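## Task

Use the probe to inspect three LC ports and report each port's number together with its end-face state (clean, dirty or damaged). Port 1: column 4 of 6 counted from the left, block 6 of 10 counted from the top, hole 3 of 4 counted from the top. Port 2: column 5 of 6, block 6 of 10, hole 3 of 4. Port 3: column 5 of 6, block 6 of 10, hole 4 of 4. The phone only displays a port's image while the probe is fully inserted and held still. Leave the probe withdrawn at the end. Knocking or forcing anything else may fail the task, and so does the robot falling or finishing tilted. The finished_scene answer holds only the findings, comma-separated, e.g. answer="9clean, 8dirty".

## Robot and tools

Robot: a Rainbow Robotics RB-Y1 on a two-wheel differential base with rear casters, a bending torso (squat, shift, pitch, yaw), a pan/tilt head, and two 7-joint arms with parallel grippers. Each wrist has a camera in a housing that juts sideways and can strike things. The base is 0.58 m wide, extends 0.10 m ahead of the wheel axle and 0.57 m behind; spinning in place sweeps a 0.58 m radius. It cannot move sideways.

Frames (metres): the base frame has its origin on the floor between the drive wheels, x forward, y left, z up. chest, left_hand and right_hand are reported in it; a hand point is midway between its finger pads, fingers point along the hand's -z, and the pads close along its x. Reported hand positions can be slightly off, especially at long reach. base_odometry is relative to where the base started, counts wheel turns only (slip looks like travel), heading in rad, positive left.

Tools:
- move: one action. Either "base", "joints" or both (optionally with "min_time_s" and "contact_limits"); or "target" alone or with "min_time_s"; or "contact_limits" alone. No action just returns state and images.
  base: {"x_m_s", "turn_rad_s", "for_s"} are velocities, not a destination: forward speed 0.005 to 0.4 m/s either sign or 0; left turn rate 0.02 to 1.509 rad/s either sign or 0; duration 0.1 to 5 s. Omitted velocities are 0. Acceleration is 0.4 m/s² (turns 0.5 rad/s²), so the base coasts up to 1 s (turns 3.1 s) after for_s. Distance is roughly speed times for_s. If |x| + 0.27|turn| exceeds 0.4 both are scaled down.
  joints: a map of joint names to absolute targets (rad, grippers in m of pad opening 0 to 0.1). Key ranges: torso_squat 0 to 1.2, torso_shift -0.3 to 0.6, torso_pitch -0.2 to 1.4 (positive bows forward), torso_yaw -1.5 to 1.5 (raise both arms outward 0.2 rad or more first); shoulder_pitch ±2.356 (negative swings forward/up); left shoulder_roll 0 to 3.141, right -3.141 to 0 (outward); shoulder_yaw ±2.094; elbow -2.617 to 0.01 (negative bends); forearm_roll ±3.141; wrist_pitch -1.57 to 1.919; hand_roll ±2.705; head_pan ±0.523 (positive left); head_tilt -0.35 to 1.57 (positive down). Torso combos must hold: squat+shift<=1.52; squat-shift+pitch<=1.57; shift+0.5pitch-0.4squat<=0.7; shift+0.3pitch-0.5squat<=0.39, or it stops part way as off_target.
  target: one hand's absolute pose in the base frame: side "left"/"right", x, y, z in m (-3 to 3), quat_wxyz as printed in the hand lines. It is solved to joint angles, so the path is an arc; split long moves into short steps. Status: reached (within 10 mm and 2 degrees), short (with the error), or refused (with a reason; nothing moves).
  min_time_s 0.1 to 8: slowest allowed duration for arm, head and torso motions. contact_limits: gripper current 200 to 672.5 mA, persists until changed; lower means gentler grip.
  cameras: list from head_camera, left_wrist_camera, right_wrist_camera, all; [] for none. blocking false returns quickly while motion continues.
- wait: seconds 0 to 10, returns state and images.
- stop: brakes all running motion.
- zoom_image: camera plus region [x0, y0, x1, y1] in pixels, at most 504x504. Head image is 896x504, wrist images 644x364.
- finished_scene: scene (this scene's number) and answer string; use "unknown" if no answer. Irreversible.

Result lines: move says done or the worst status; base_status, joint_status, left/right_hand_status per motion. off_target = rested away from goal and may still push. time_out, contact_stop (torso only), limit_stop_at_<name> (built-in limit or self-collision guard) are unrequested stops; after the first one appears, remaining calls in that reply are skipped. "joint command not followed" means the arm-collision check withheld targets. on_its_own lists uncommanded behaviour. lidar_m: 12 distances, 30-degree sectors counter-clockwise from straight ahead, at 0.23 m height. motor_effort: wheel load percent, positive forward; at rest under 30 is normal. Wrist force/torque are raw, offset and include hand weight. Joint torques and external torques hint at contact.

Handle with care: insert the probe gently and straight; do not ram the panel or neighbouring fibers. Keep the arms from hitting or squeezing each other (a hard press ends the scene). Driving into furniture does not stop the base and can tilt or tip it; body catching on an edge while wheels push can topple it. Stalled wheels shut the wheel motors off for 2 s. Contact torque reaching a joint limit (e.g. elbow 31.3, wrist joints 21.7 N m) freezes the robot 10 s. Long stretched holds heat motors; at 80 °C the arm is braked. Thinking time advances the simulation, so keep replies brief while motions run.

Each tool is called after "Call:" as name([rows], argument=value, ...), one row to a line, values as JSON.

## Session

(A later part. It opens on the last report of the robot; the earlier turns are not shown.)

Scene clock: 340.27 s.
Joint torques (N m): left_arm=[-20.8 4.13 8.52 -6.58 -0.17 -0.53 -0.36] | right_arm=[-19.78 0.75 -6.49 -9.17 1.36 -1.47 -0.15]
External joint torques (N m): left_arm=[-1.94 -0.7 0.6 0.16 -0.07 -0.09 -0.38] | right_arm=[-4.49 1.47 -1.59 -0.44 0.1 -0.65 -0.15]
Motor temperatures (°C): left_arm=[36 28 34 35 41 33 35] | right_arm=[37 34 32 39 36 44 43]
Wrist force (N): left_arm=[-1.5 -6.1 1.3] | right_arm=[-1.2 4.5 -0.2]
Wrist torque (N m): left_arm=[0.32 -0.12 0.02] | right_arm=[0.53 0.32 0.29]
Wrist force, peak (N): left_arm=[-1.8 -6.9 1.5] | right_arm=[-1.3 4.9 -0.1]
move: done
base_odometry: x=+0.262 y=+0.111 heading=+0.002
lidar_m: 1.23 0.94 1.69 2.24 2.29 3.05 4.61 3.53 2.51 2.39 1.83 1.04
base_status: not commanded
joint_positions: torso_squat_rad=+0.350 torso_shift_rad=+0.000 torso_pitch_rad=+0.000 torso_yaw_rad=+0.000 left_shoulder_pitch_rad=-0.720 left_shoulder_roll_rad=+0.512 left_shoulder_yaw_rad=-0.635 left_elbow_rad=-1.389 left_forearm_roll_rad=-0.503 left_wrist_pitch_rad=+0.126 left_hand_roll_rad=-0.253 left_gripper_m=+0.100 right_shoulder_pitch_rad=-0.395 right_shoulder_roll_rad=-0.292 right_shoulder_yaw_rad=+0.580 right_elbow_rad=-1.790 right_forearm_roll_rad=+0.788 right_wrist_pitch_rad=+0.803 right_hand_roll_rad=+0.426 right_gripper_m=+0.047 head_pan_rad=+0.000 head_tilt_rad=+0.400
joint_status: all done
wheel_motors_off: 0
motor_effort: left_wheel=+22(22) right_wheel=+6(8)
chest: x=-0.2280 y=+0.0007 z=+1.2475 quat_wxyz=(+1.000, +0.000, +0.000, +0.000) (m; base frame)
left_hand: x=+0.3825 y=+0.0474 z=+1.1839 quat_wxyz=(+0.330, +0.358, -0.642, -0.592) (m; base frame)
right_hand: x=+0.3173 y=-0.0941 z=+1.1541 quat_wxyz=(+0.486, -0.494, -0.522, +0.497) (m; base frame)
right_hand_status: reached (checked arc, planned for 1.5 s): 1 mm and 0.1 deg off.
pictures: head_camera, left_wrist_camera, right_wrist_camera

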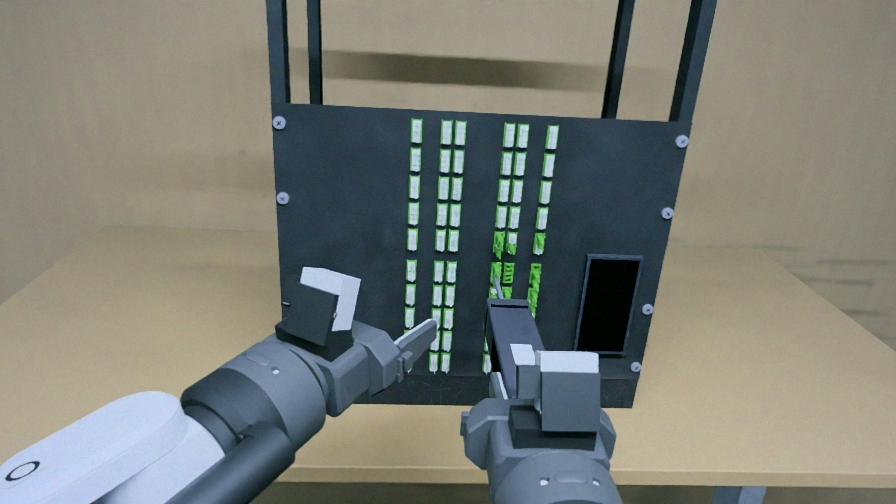

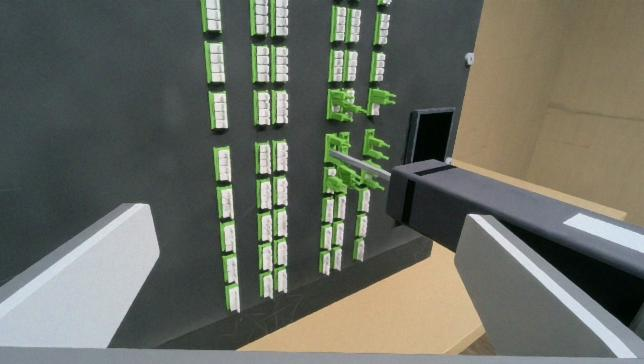

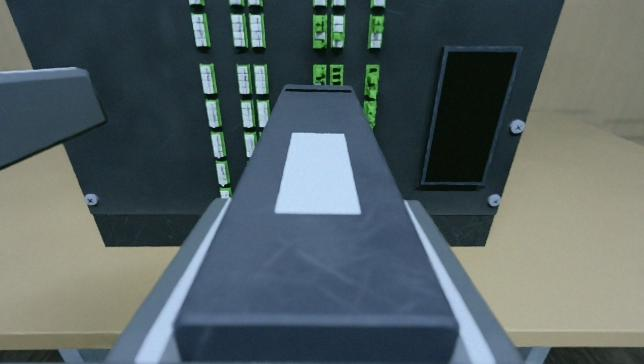

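Entered cleanly. Continue.

Call:
move(target={"side":"right","x":0.3225,"y":-0.0938,"z":1.1547,"quat_wxyz":[0.4862,-0.4942,-0.5222,0.4966]}, min_time_s=2, cameras=[])

Call:
move(target={"side":"right","x":0.3275,"y":-0.0936,"z":1.1547,"quat_wxyz":[0.4862,-0.4942,-0.5222,0.4966]}, min_time_s=2, cameras=[])

Call:
move(target={"side":"right","x":0.3295,"y":-0.0935,"z":1.1547,"quat_wxyz":[0.4862,-0.4942,-0.5222,0.4966]}, min_time_s=1.5, cameras=["head_camera","right_wrist_camera"])

Call:
zoom_image(camera="head_camera", region=[570, 275, 650, 340])

Call:
zoom_image(camera="right_wrist_camera", region=[420, 75, 510, 155])

Scene clock: 348.23 s.
Joint torques (N m): left_arm=[-20.71 4.14 8.33 -6.44 -0.28 -0.59 -0.48] | right_arm=[-20.01 0.66 -7.11 -9.16 1.46 -1.21 -0.21]
External joint torques (N m): left_arm=[-1.85 -0.7 0.41 0.3 -0.17 -0.15 -0.5] | right_arm=[-4.47 1.46 -2.18 -0.44 0.21 -0.4 -0.2]
Motor temperatures (°C): left_arm=[36 28 34 35 41 33 35] | right_arm=[37 34 32 39 36 44 43]
Wrist force (N): left_arm=[-1.3 -6.1 0.9] | right_arm=[-0.6 3.9 -0.3]
Wrist torque (N m): left_arm=[0.30 -0.10 0.02] | right_arm=[0.54 0.23 0.28]
Wrist force, peak (N): left_arm=[-1.6 -7.1 1.6] | right_arm=[-1.8 6.1 0.6]
move: done
base_odometry: x=+0.262 y=+0.111 heading=+0.002
lidar_m: 1.23 0.95 1.69 2.24 2.29 3.05 4.61 3.54 2.52 2.39 1.84 1.05
base_status: not commanded
joint_positions: torso_squat_rad=+0.350 torso_shift_rad=+0.000 torso_pitch_rad=+0.000 torso_yaw_rad=+0.000 left_shoulder_pitch_rad=-0.720 left_shoulder_roll_rad=+0.512 left_shoulder_yaw_rad=-0.635 left_elbow_rad=-1.389 left_forearm_roll_rad=-0.503 left_wrist_pitch_rad=+0.126 left_hand_roll_rad=-0.253 left_gripper_m=+0.100 right_shoulder_pitch_rad=-0.408 right_shoulder_roll_rad=-0.290 right_shoulder_yaw_rad=+0.575 right_elbow_rad=-1.768 right_forearm_roll_rad=+0.786 right_wrist_pitch_rad=+0.795 right_hand_roll_rad=+0.420 right_gripper_m=+0.047 head_pan_rad=+0.000 head_tilt_rad=+0.400
joint_status: all done
wheel_motors_off: 0
motor_effort: left_wheel=+22(22) right_wheel=+5(7)
chest: x=-0.2280 y=+0.0007 z=+1.2475 quat_wxyz=(+1.000, +0.000, +0.000, +0.000) (m; base frame)
left_hand: x=+0.3825 y=+0.0474 z=+1.1839 quat_wxyz=(+0.330, +0.358, -0.642, -0.592) (m; base frame)
right_hand: x=+0.3222 y=-0.0940 z=+1.1541 quat_wxyz=(+0.486, -0.494, -0.522, +0.497) (m; base frame)
right_hand_status: reached (checked arc, planned for 2.0 s): 1 mm and 0.1 deg off.
pictures: none
No camera images: "cameras" was empty.

Scene clock: 350.57 s.
Joint torques (N m): left_arm=[-20.66 3.79 8.56 -6.4 -0.15 -0.62 -0.41] | right_arm=[-20.17 0.47 -7.15 -9.1 1.59 -1.13 -0.08]
External joint torques (N m): left_arm=[-1.8 -1.04 0.64 0.34 -0.04 -0.17 -0.42] | right_arm=[-4.37 1.35 -2.19 -0.37 0.34 -0.33 -0.07]
Motor temperatures (°C): left_arm=[36 28 34 35 41 33 35] | right_arm=[37 34 32 39 36 44 43]
Wrist force (N): left_arm=[-1.2 -6.3 0.9] | right_arm=[-0.5 3.9 -0.2]
Wrist torque (N m): left_arm=[0.34 -0.10 0.02] | right_arm=[0.58 0.17 0.29]
Wrist force, peak (N): left_arm=[-2.1 -6.8 1.4] | right_arm=[-1.5 6.4 0.5]
move: done
base_odometry: x=+0.262 y=+0.111 heading=+0.002
lidar_m: 1.23 0.94 1.69 2.24 2.29 3.05 4.61 3.54 2.51 2.39 1.82 1.04
base_status: not commanded
joint_positions: torso_squat_rad=+0.350 torso_shift_rad=+0.000 torso_pitch_rad=+0.000 torso_yaw_rad=+0.000 left_shoulder_pitch_rad=-0.720 left_shoulder_roll_rad=+0.512 left_shoulder_yaw_rad=-0.635 left_elbow_rad=-1.389 left_forearm_roll_rad=-0.503 left_wrist_pitch_rad=+0.126 left_hand_roll_rad=-0.253 left_gripper_m=+0.100 right_shoulder_pitch_rad=-0.422 right_shoulder_roll_rad=-0.287 right_shoulder_yaw_rad=+0.570 right_elbow_rad=-1.745 right_forearm_roll_rad=+0.785 right_wrist_pitch_rad=+0.786 right_hand_roll_rad=+0.414 right_gripper_m=+0.047 head_pan_rad=+0.000 head_tilt_rad=+0.400
joint_status: all done
wheel_motors_off: 0
motor_effort: left_wheel=+22(22) right_wheel=+6(8)
chest: x=-0.2280 y=+0.0007 z=+1.2475 quat_wxyz=(+1.000, +0.000, +0.000, +0.000) (m; base frame)
left_hand: x=+0.3825 y=+0.0474 z=+1.1839 quat_wxyz=(+0.330, +0.358, -0.642, -0.592) (m; base frame)
right_hand: x=+0.3271 y=-0.0937 z=+1.1541 quat_wxyz=(+0.486, -0.494, -0.522, +0.497) (m; base frame)
right_hand_status: reached (checked arc, planned for 2.0 s): 1 mm and 0.1 deg off.
pictures: none
No camera images: "cameras" was empty.

Scene clock: 352.40 s.
Joint torques (N m): left_arm=[-20.99 4.17 8.27 -6.35 -0.23 -0.6 -0.3] | right_arm=[-21.53 -0.09 -7.3 -8.26 1.86 -1.43 -0.22]
External joint torques (N m): left_arm=[-2.13 -0.66 0.35 0.39 -0.13 -0.16 -0.31] | right_arm=[-5.62 0.81 -2.34 0.47 0.62 -0.64 -0.21]
Motor temperatures (°C): left_arm=[36 28 34 35 41 33 35] | right_arm=[37 34 32 39 36 44 43]
Wrist force (N): left_arm=[-1.7 -6.6 1.1] | right_arm=[-1.3 4.6 8.7]
Wrist torque (N m): left_arm=[0.37 -0.13 0.01] | right_arm=[0.57 0.37 0.30]
Wrist force, peak (N): left_arm=[-1.8 -6.6 1.3] | right_arm=[-1.5 4.6 9.0]
move: done
base_odometry: x=+0.262 y=+0.111 heading=+0.002
lidar_m: 1.23 0.94 1.70 2.23 2.30 3.05 4.61 3.53 2.52 2.39 1.82 1.04
base_status: not commanded
joint_positions: torso_squat_rad=+0.350 torso_shift_rad=+0.000 torso_pitch_rad=+0.000 torso_yaw_rad=+0.000 left_shoulder_pitch_rad=-0.720 left_shoulder_roll_rad=+0.512 left_shoulder_yaw_rad=-0.635 left_elbow_rad=-1.389 left_forearm_roll_rad=-0.503 left_wrist_pitch_rad=+0.126 left_hand_roll_rad=-0.253 left_gripper_m=+0.100 right_shoulder_pitch_rad=-0.428 right_shoulder_roll_rad=-0.285 right_shoulder_yaw_rad=+0.568 right_elbow_rad=-1.735 right_forearm_roll_rad=+0.785 right_wrist_pitch_rad=+0.782 right_hand_roll_rad=+0.411 right_gripper_m=+0.047 head_pan_rad=+0.000 head_tilt_rad=+0.400
joint_status: all done
wheel_motors_off: 0
motor_effort: left_wheel=+22(22) right_wheel=+5(7)
chest: x=-0.2280 y=+0.0007 z=+1.2475 quat_wxyz=(+1.000, +0.000, +0.000, +0.000) (m; base frame)
left_hand: x=+0.3825 y=+0.0474 z=+1.1839 quat_wxyz=(+0.330, +0.358, -0.642, -0.592) (m; base frame)
right_hand: x=+0.3292 y=-0.0936 z=+1.1539 quat_wxyz=(+0.486, -0.494, -0.522, +0.497) (m; base frame)
right_hand_status: reached (checked arc, planned for 1.5 s): 1 mm and 0.1 deg off.
pictures: head_camera, right_wrist_camera

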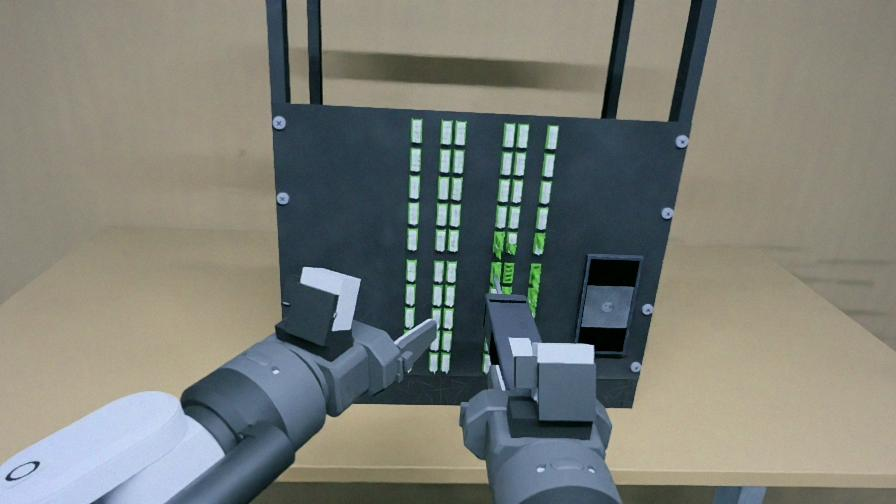

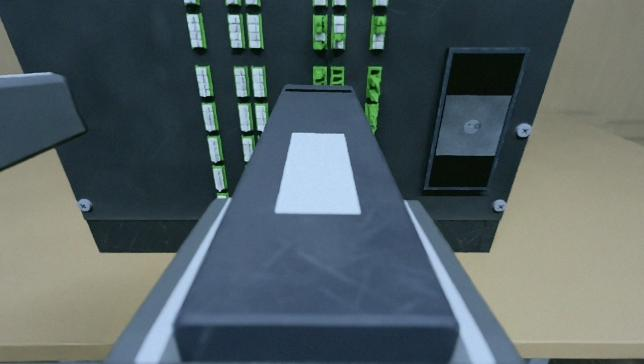

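Scaled by 6.300 from the camera's 896x504 image, which has a finer 1280x720 frame.

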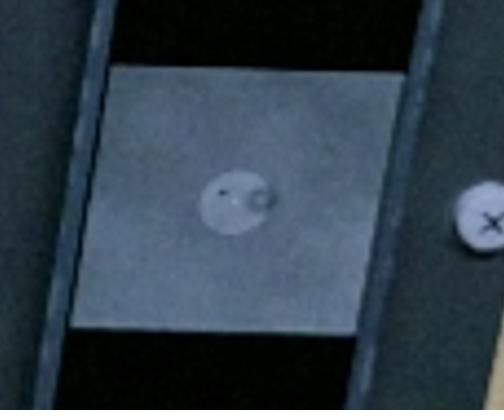

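Scaled by 5.600 from the camera's 644x364 image, which has a finer 1265x715 frame.

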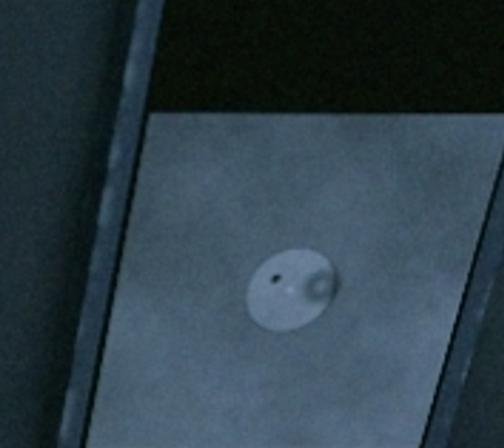

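Call:
zoom_image(camera="right_wrist_camera", region=[460, 114, 484, 138])

Call:
move(target={"side":"right","x":0.3180,"y":-0.0939,"z":1.1547,"quat_wxyz":[0.4862,-0.4942,-0.5222,0.4966]}, min_time_s=1.5, cameras=[])

Call:
move(target={"side":"right","x":0.3000,"y":-0.0946,"z":1.1549,"quat_wxyz":[0.4862,-0.4942,-0.5222,0.4966]}, min_time_s=1.5, cameras=[])

Call:
move(target={"side":"right","x":0.2500,"y":-0.0965,"z":1.1552,"quat_wxyz":[0.4862,-0.4942,-0.5222,0.4966]}, min_time_s=2)

Scaled by 21.000 from the camera's 644x364 image, which has a finer 1265x715 frame.

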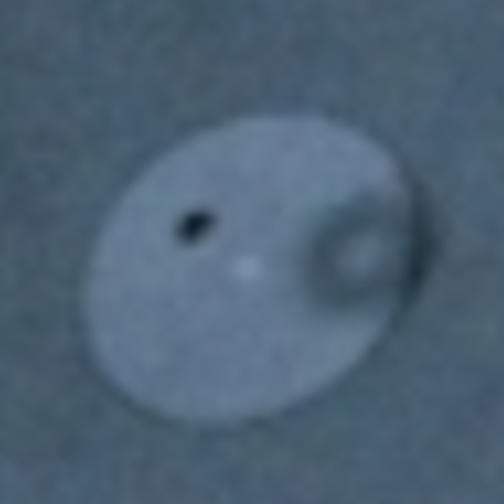

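Scene clock: 358.50 s.
Joint torques (N m): left_arm=[-20.88 3.9 8.4 -6.45 -0.16 -0.6 -0.42] | right_arm=[-16.86 -1.59 -4.71 -11.69 2.25 -1.16 0.26]
External joint torques (N m): left_arm=[-2.01 -0.94 0.48 0.29 -0.05 -0.16 -0.43] | right_arm=[-1.49 -0.87 0.19 -2.95 0.99 -0.34 0.27]
Motor temperatures (°C): left_arm=[36 28 34 35 41 33 35] | right_arm=[38 34 32 39 36 44 43]
Wrist force (N): left_arm=[-1.7 -6.2 1.0] | right_arm=[-1.3 5.6 -0.2]
Wrist torque (N m): left_arm=[0.32 -0.15 0.04] | right_arm=[0.74 0.37 0.29]
Wrist force, peak (N): left_arm=[-1.5 -7.1 1.3] | right_arm=[-1.5 5.1 8.6]
move: done
base_odometry: x=+0.262 y=+0.111 heading=+0.002
lidar_m: 1.23 0.94 1.69 2.23 2.30 3.06 4.61 3.54 2.52 2.39 1.83 1.04
base_status: not commanded
joint_positions: torso_squat_rad=+0.350 torso_shift_rad=+0.000 torso_pitch_rad=+0.000 torso_yaw_rad=+0.000 left_shoulder_pitch_rad=-0.720 left_shoulder_roll_rad=+0.512 left_shoulder_yaw_rad=-0.635 left_elbow_rad=-1.389 left_forearm_roll_rad=-0.503 left_wrist_pitch_rad=+0.126 left_hand_roll_rad=-0.253 left_gripper_m=+0.100 right_shoulder_pitch_rad=-0.399 right_shoulder_roll_rad=-0.290 right_shoulder_yaw_rad=+0.577 right_elbow_rad=-1.783 right_forearm_roll_rad=+0.788 right_wrist_pitch_rad=+0.800 right_hand_roll_rad=+0.424 right_gripper_m=+0.047 head_pan_rad=+0.000 head_tilt_rad=+0.400
joint_status: all done
wheel_motors_off: 0
motor_effort: left_wheel=+22(22) right_wheel=+6(7)
chest: x=-0.2280 y=+0.0007 z=+1.2475 quat_wxyz=(+1.000, +0.000, +0.000, +0.000) (m; base frame)
left_hand: x=+0.3826 y=+0.0474 z=+1.1839 quat_wxyz=(+0.330, +0.358, -0.642, -0.592) (m; base frame)
right_hand: x=+0.3187 y=-0.0939 z=+1.1543 quat_wxyz=(+0.487, -0.494, -0.522, +0.497) (m; base frame)
right_hand_status: reached (checked arc, planned for 1.5 s): 1 mm and 0.1 deg off.
pictures: none
No camera images: "cameras" was empty.

Scene clock: 360.33 s.
Joint torques (N m): left_arm=[-20.76 3.88 8.47 -6.51 -0.28 -0.53 -0.27] | right_arm=[-14.86 -1.49 -4.4 -11.11 2.04 -0.87 0.24]
External joint torques (N m): left_arm=[-1.9 -0.96 0.55 0.23 -0.17 -0.09 -0.29] | right_arm=[-0.48 -1.03 0.34 -2.36 0.75 -0.02 0.24]
Motor temperatures (°C): left_arm=[36 28 34 35 41 33 35] | right_arm=[37 34 32 39 36 44 43]
Wrist force (N): left_arm=[-1.6 -6.3 1.2] | right_arm=[-1.1 4.1 -0.3]
Wrist torque (N m): left_arm=[0.34 -0.12 0.01] | right_arm=[0.45 0.32 0.29]
Wrist force, peak (N): left_arm=[-1.7 -7.1 0.8] | right_arm=[-1.3 5.2 -0.4]
move: done
base_odometry: x=+0.262 y=+0.111 heading=+0.002
lidar_m: 1.23 0.94 1.70 2.23 2.30 3.05 4.61 3.55 2.52 2.39 1.82 1.04
base_status: not commanded
joint_positions: torso_squat_rad=+0.350 torso_shift_rad=+0.000 torso_pitch_rad=+0.000 torso_yaw_rad=+0.000 left_shoulder_pitch_rad=-0.720 left_shoulder_roll_rad=+0.512 left_shoulder_yaw_rad=-0.635 left_elbow_rad=-1.389 left_forearm_roll_rad=-0.503 left_wrist_pitch_rad=+0.126 left_hand_roll_rad=-0.253 left_gripper_m=+0.100 right_shoulder_pitch_rad=-0.346 right_shoulder_roll_rad=-0.301 right_shoulder_yaw_rad=+0.595 right_elbow_rad=-1.865 right_forearm_roll_rad=+0.796 right_wrist_pitch_rad=+0.830 right_hand_roll_rad=+0.447 right_gripper_m=+0.047 head_pan_rad=+0.000 head_tilt_rad=+0.400
joint_status: all done
wheel_motors_off: 0
motor_effort: left_wheel=+22(22) right_wheel=+7(7)
chest: x=-0.2280 y=+0.0007 z=+1.2475 quat_wxyz=(+1.000, +0.000, +0.000, +0.000) (m; base frame)
left_hand: x=+0.3826 y=+0.0474 z=+1.1839 quat_wxyz=(+0.330, +0.358, -0.642, -0.592) (m; base frame)
right_hand: x=+0.3001 y=-0.0946 z=+1.1547 quat_wxyz=(+0.486, -0.494, -0.522, +0.497) (m; base frame)
right_hand_status: reached (checked arc, planned for 1.5 s): 0 mm and 0.0 deg off.
pictures: none
No camera images: "cameras" was empty.

Scene clock: 362.67 s.
Joint torques (N m): left_arm=[-20.65 4.02 8.51 -6.53 -0.29 -0.67 -0.41] | right_arm=[-11.78 -0.73 -3.86 -10.97 2.09 -1.04 0.25]
External joint torques (N m): left_arm=[-1.79 -0.81 0.59 0.21 -0.18 -0.22 -0.43] | right_arm=[-0.07 -0.88 0.25 -2.15 0.77 -0.1 0.26]
Motor temperatures (°C): left_arm=[36 28 34 35 41 33 35] | right_arm=[37 34 32 39 36 44 43]
Wrist force (N): left_arm=[-1.3 -5.6 1.0] | right_arm=[-1.1 3.7 -0.2]
Wrist torque (N m): left_arm=[0.25 -0.09 0.01] | right_arm=[0.52 0.33 0.28]
Wrist force, peak (N): left_arm=[-1.4 -7.0 1.5] | right_arm=[-0.9 5.5 -0.1]
move: done
base_odometry: x=+0.262 y=+0.111 heading=+0.002
lidar_m: 1.23 0.94 1.70 2.23 2.29 3.05 4.61 3.54 2.51 2.39 1.82 1.04
base_status: not commanded
joint_positions: torso_squat_rad=+0.350 torso_shift_rad=+0.000 torso_pitch_rad=+0.000 torso_yaw_rad=+0.000 left_shoulder_pitch_rad=-0.720 left_shoulder_roll_rad=+0.512 left_shoulder_yaw_rad=-0.635 left_elbow_rad=-1.389 left_forearm_roll_rad=-0.503 left_wrist_pitch_rad=+0.126 left_hand_roll_rad=-0.253 left_gripper_m=+0.100 right_shoulder_pitch_rad=-0.207 right_shoulder_roll_rad=-0.322 right_shoulder_yaw_rad=+0.649 right_elbow_rad=-2.061 right_forearm_roll_rad=+0.842 right_wrist_pitch_rad=+0.892 right_hand_roll_rad=+0.495 right_gripper_m=+0.047 head_pan_rad=+0.000 head_tilt_rad=+0.400
joint_status: all done
wheel_motors_off: 0
motor_effort: left_wheel=+22(22) right_wheel=+5(8)
chest: x=-0.2280 y=+0.0007 z=+1.2475 quat_wxyz=(+1.000, +0.000, +0.000, +0.000) (m; base frame)
left_hand: x=+0.3826 y=+0.0474 z=+1.1839 quat_wxyz=(+0.330, +0.358, -0.642, -0.592) (m; base frame)
right_hand: x=+0.2506 y=-0.0964 z=+1.1551 quat_wxyz=(+0.487, -0.494, -0.522, +0.497) (m; base frame)
right_hand_status: reached (checked arc, planned for 2.0 s): 1 mm and 0.0 deg off.
pictures: head_camera, left_wrist_camera, right_wrist_camera

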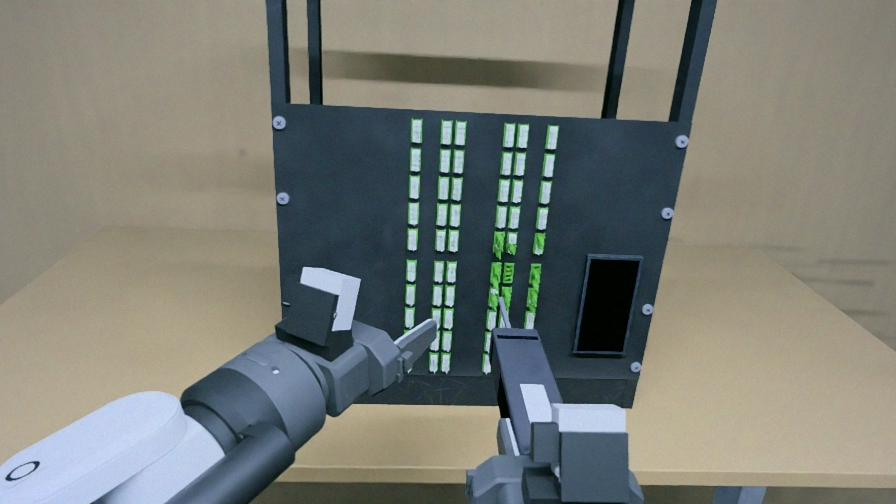

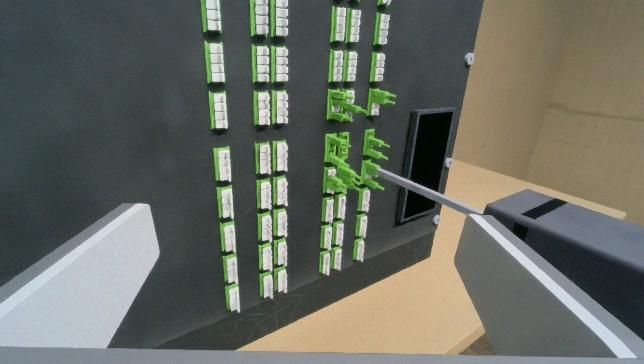

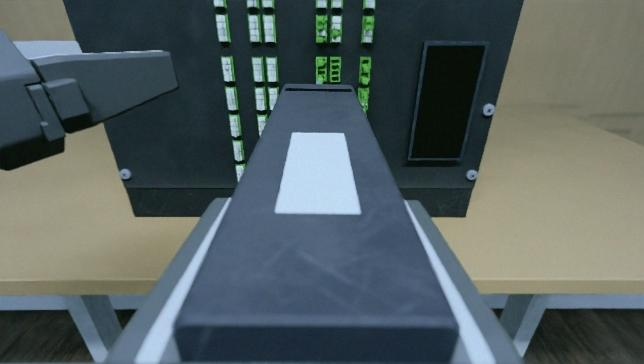

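Call:
finished_scene(scene=2, answer="1dirty, 2clean, 3dirty")

The scene is finished: the task was done.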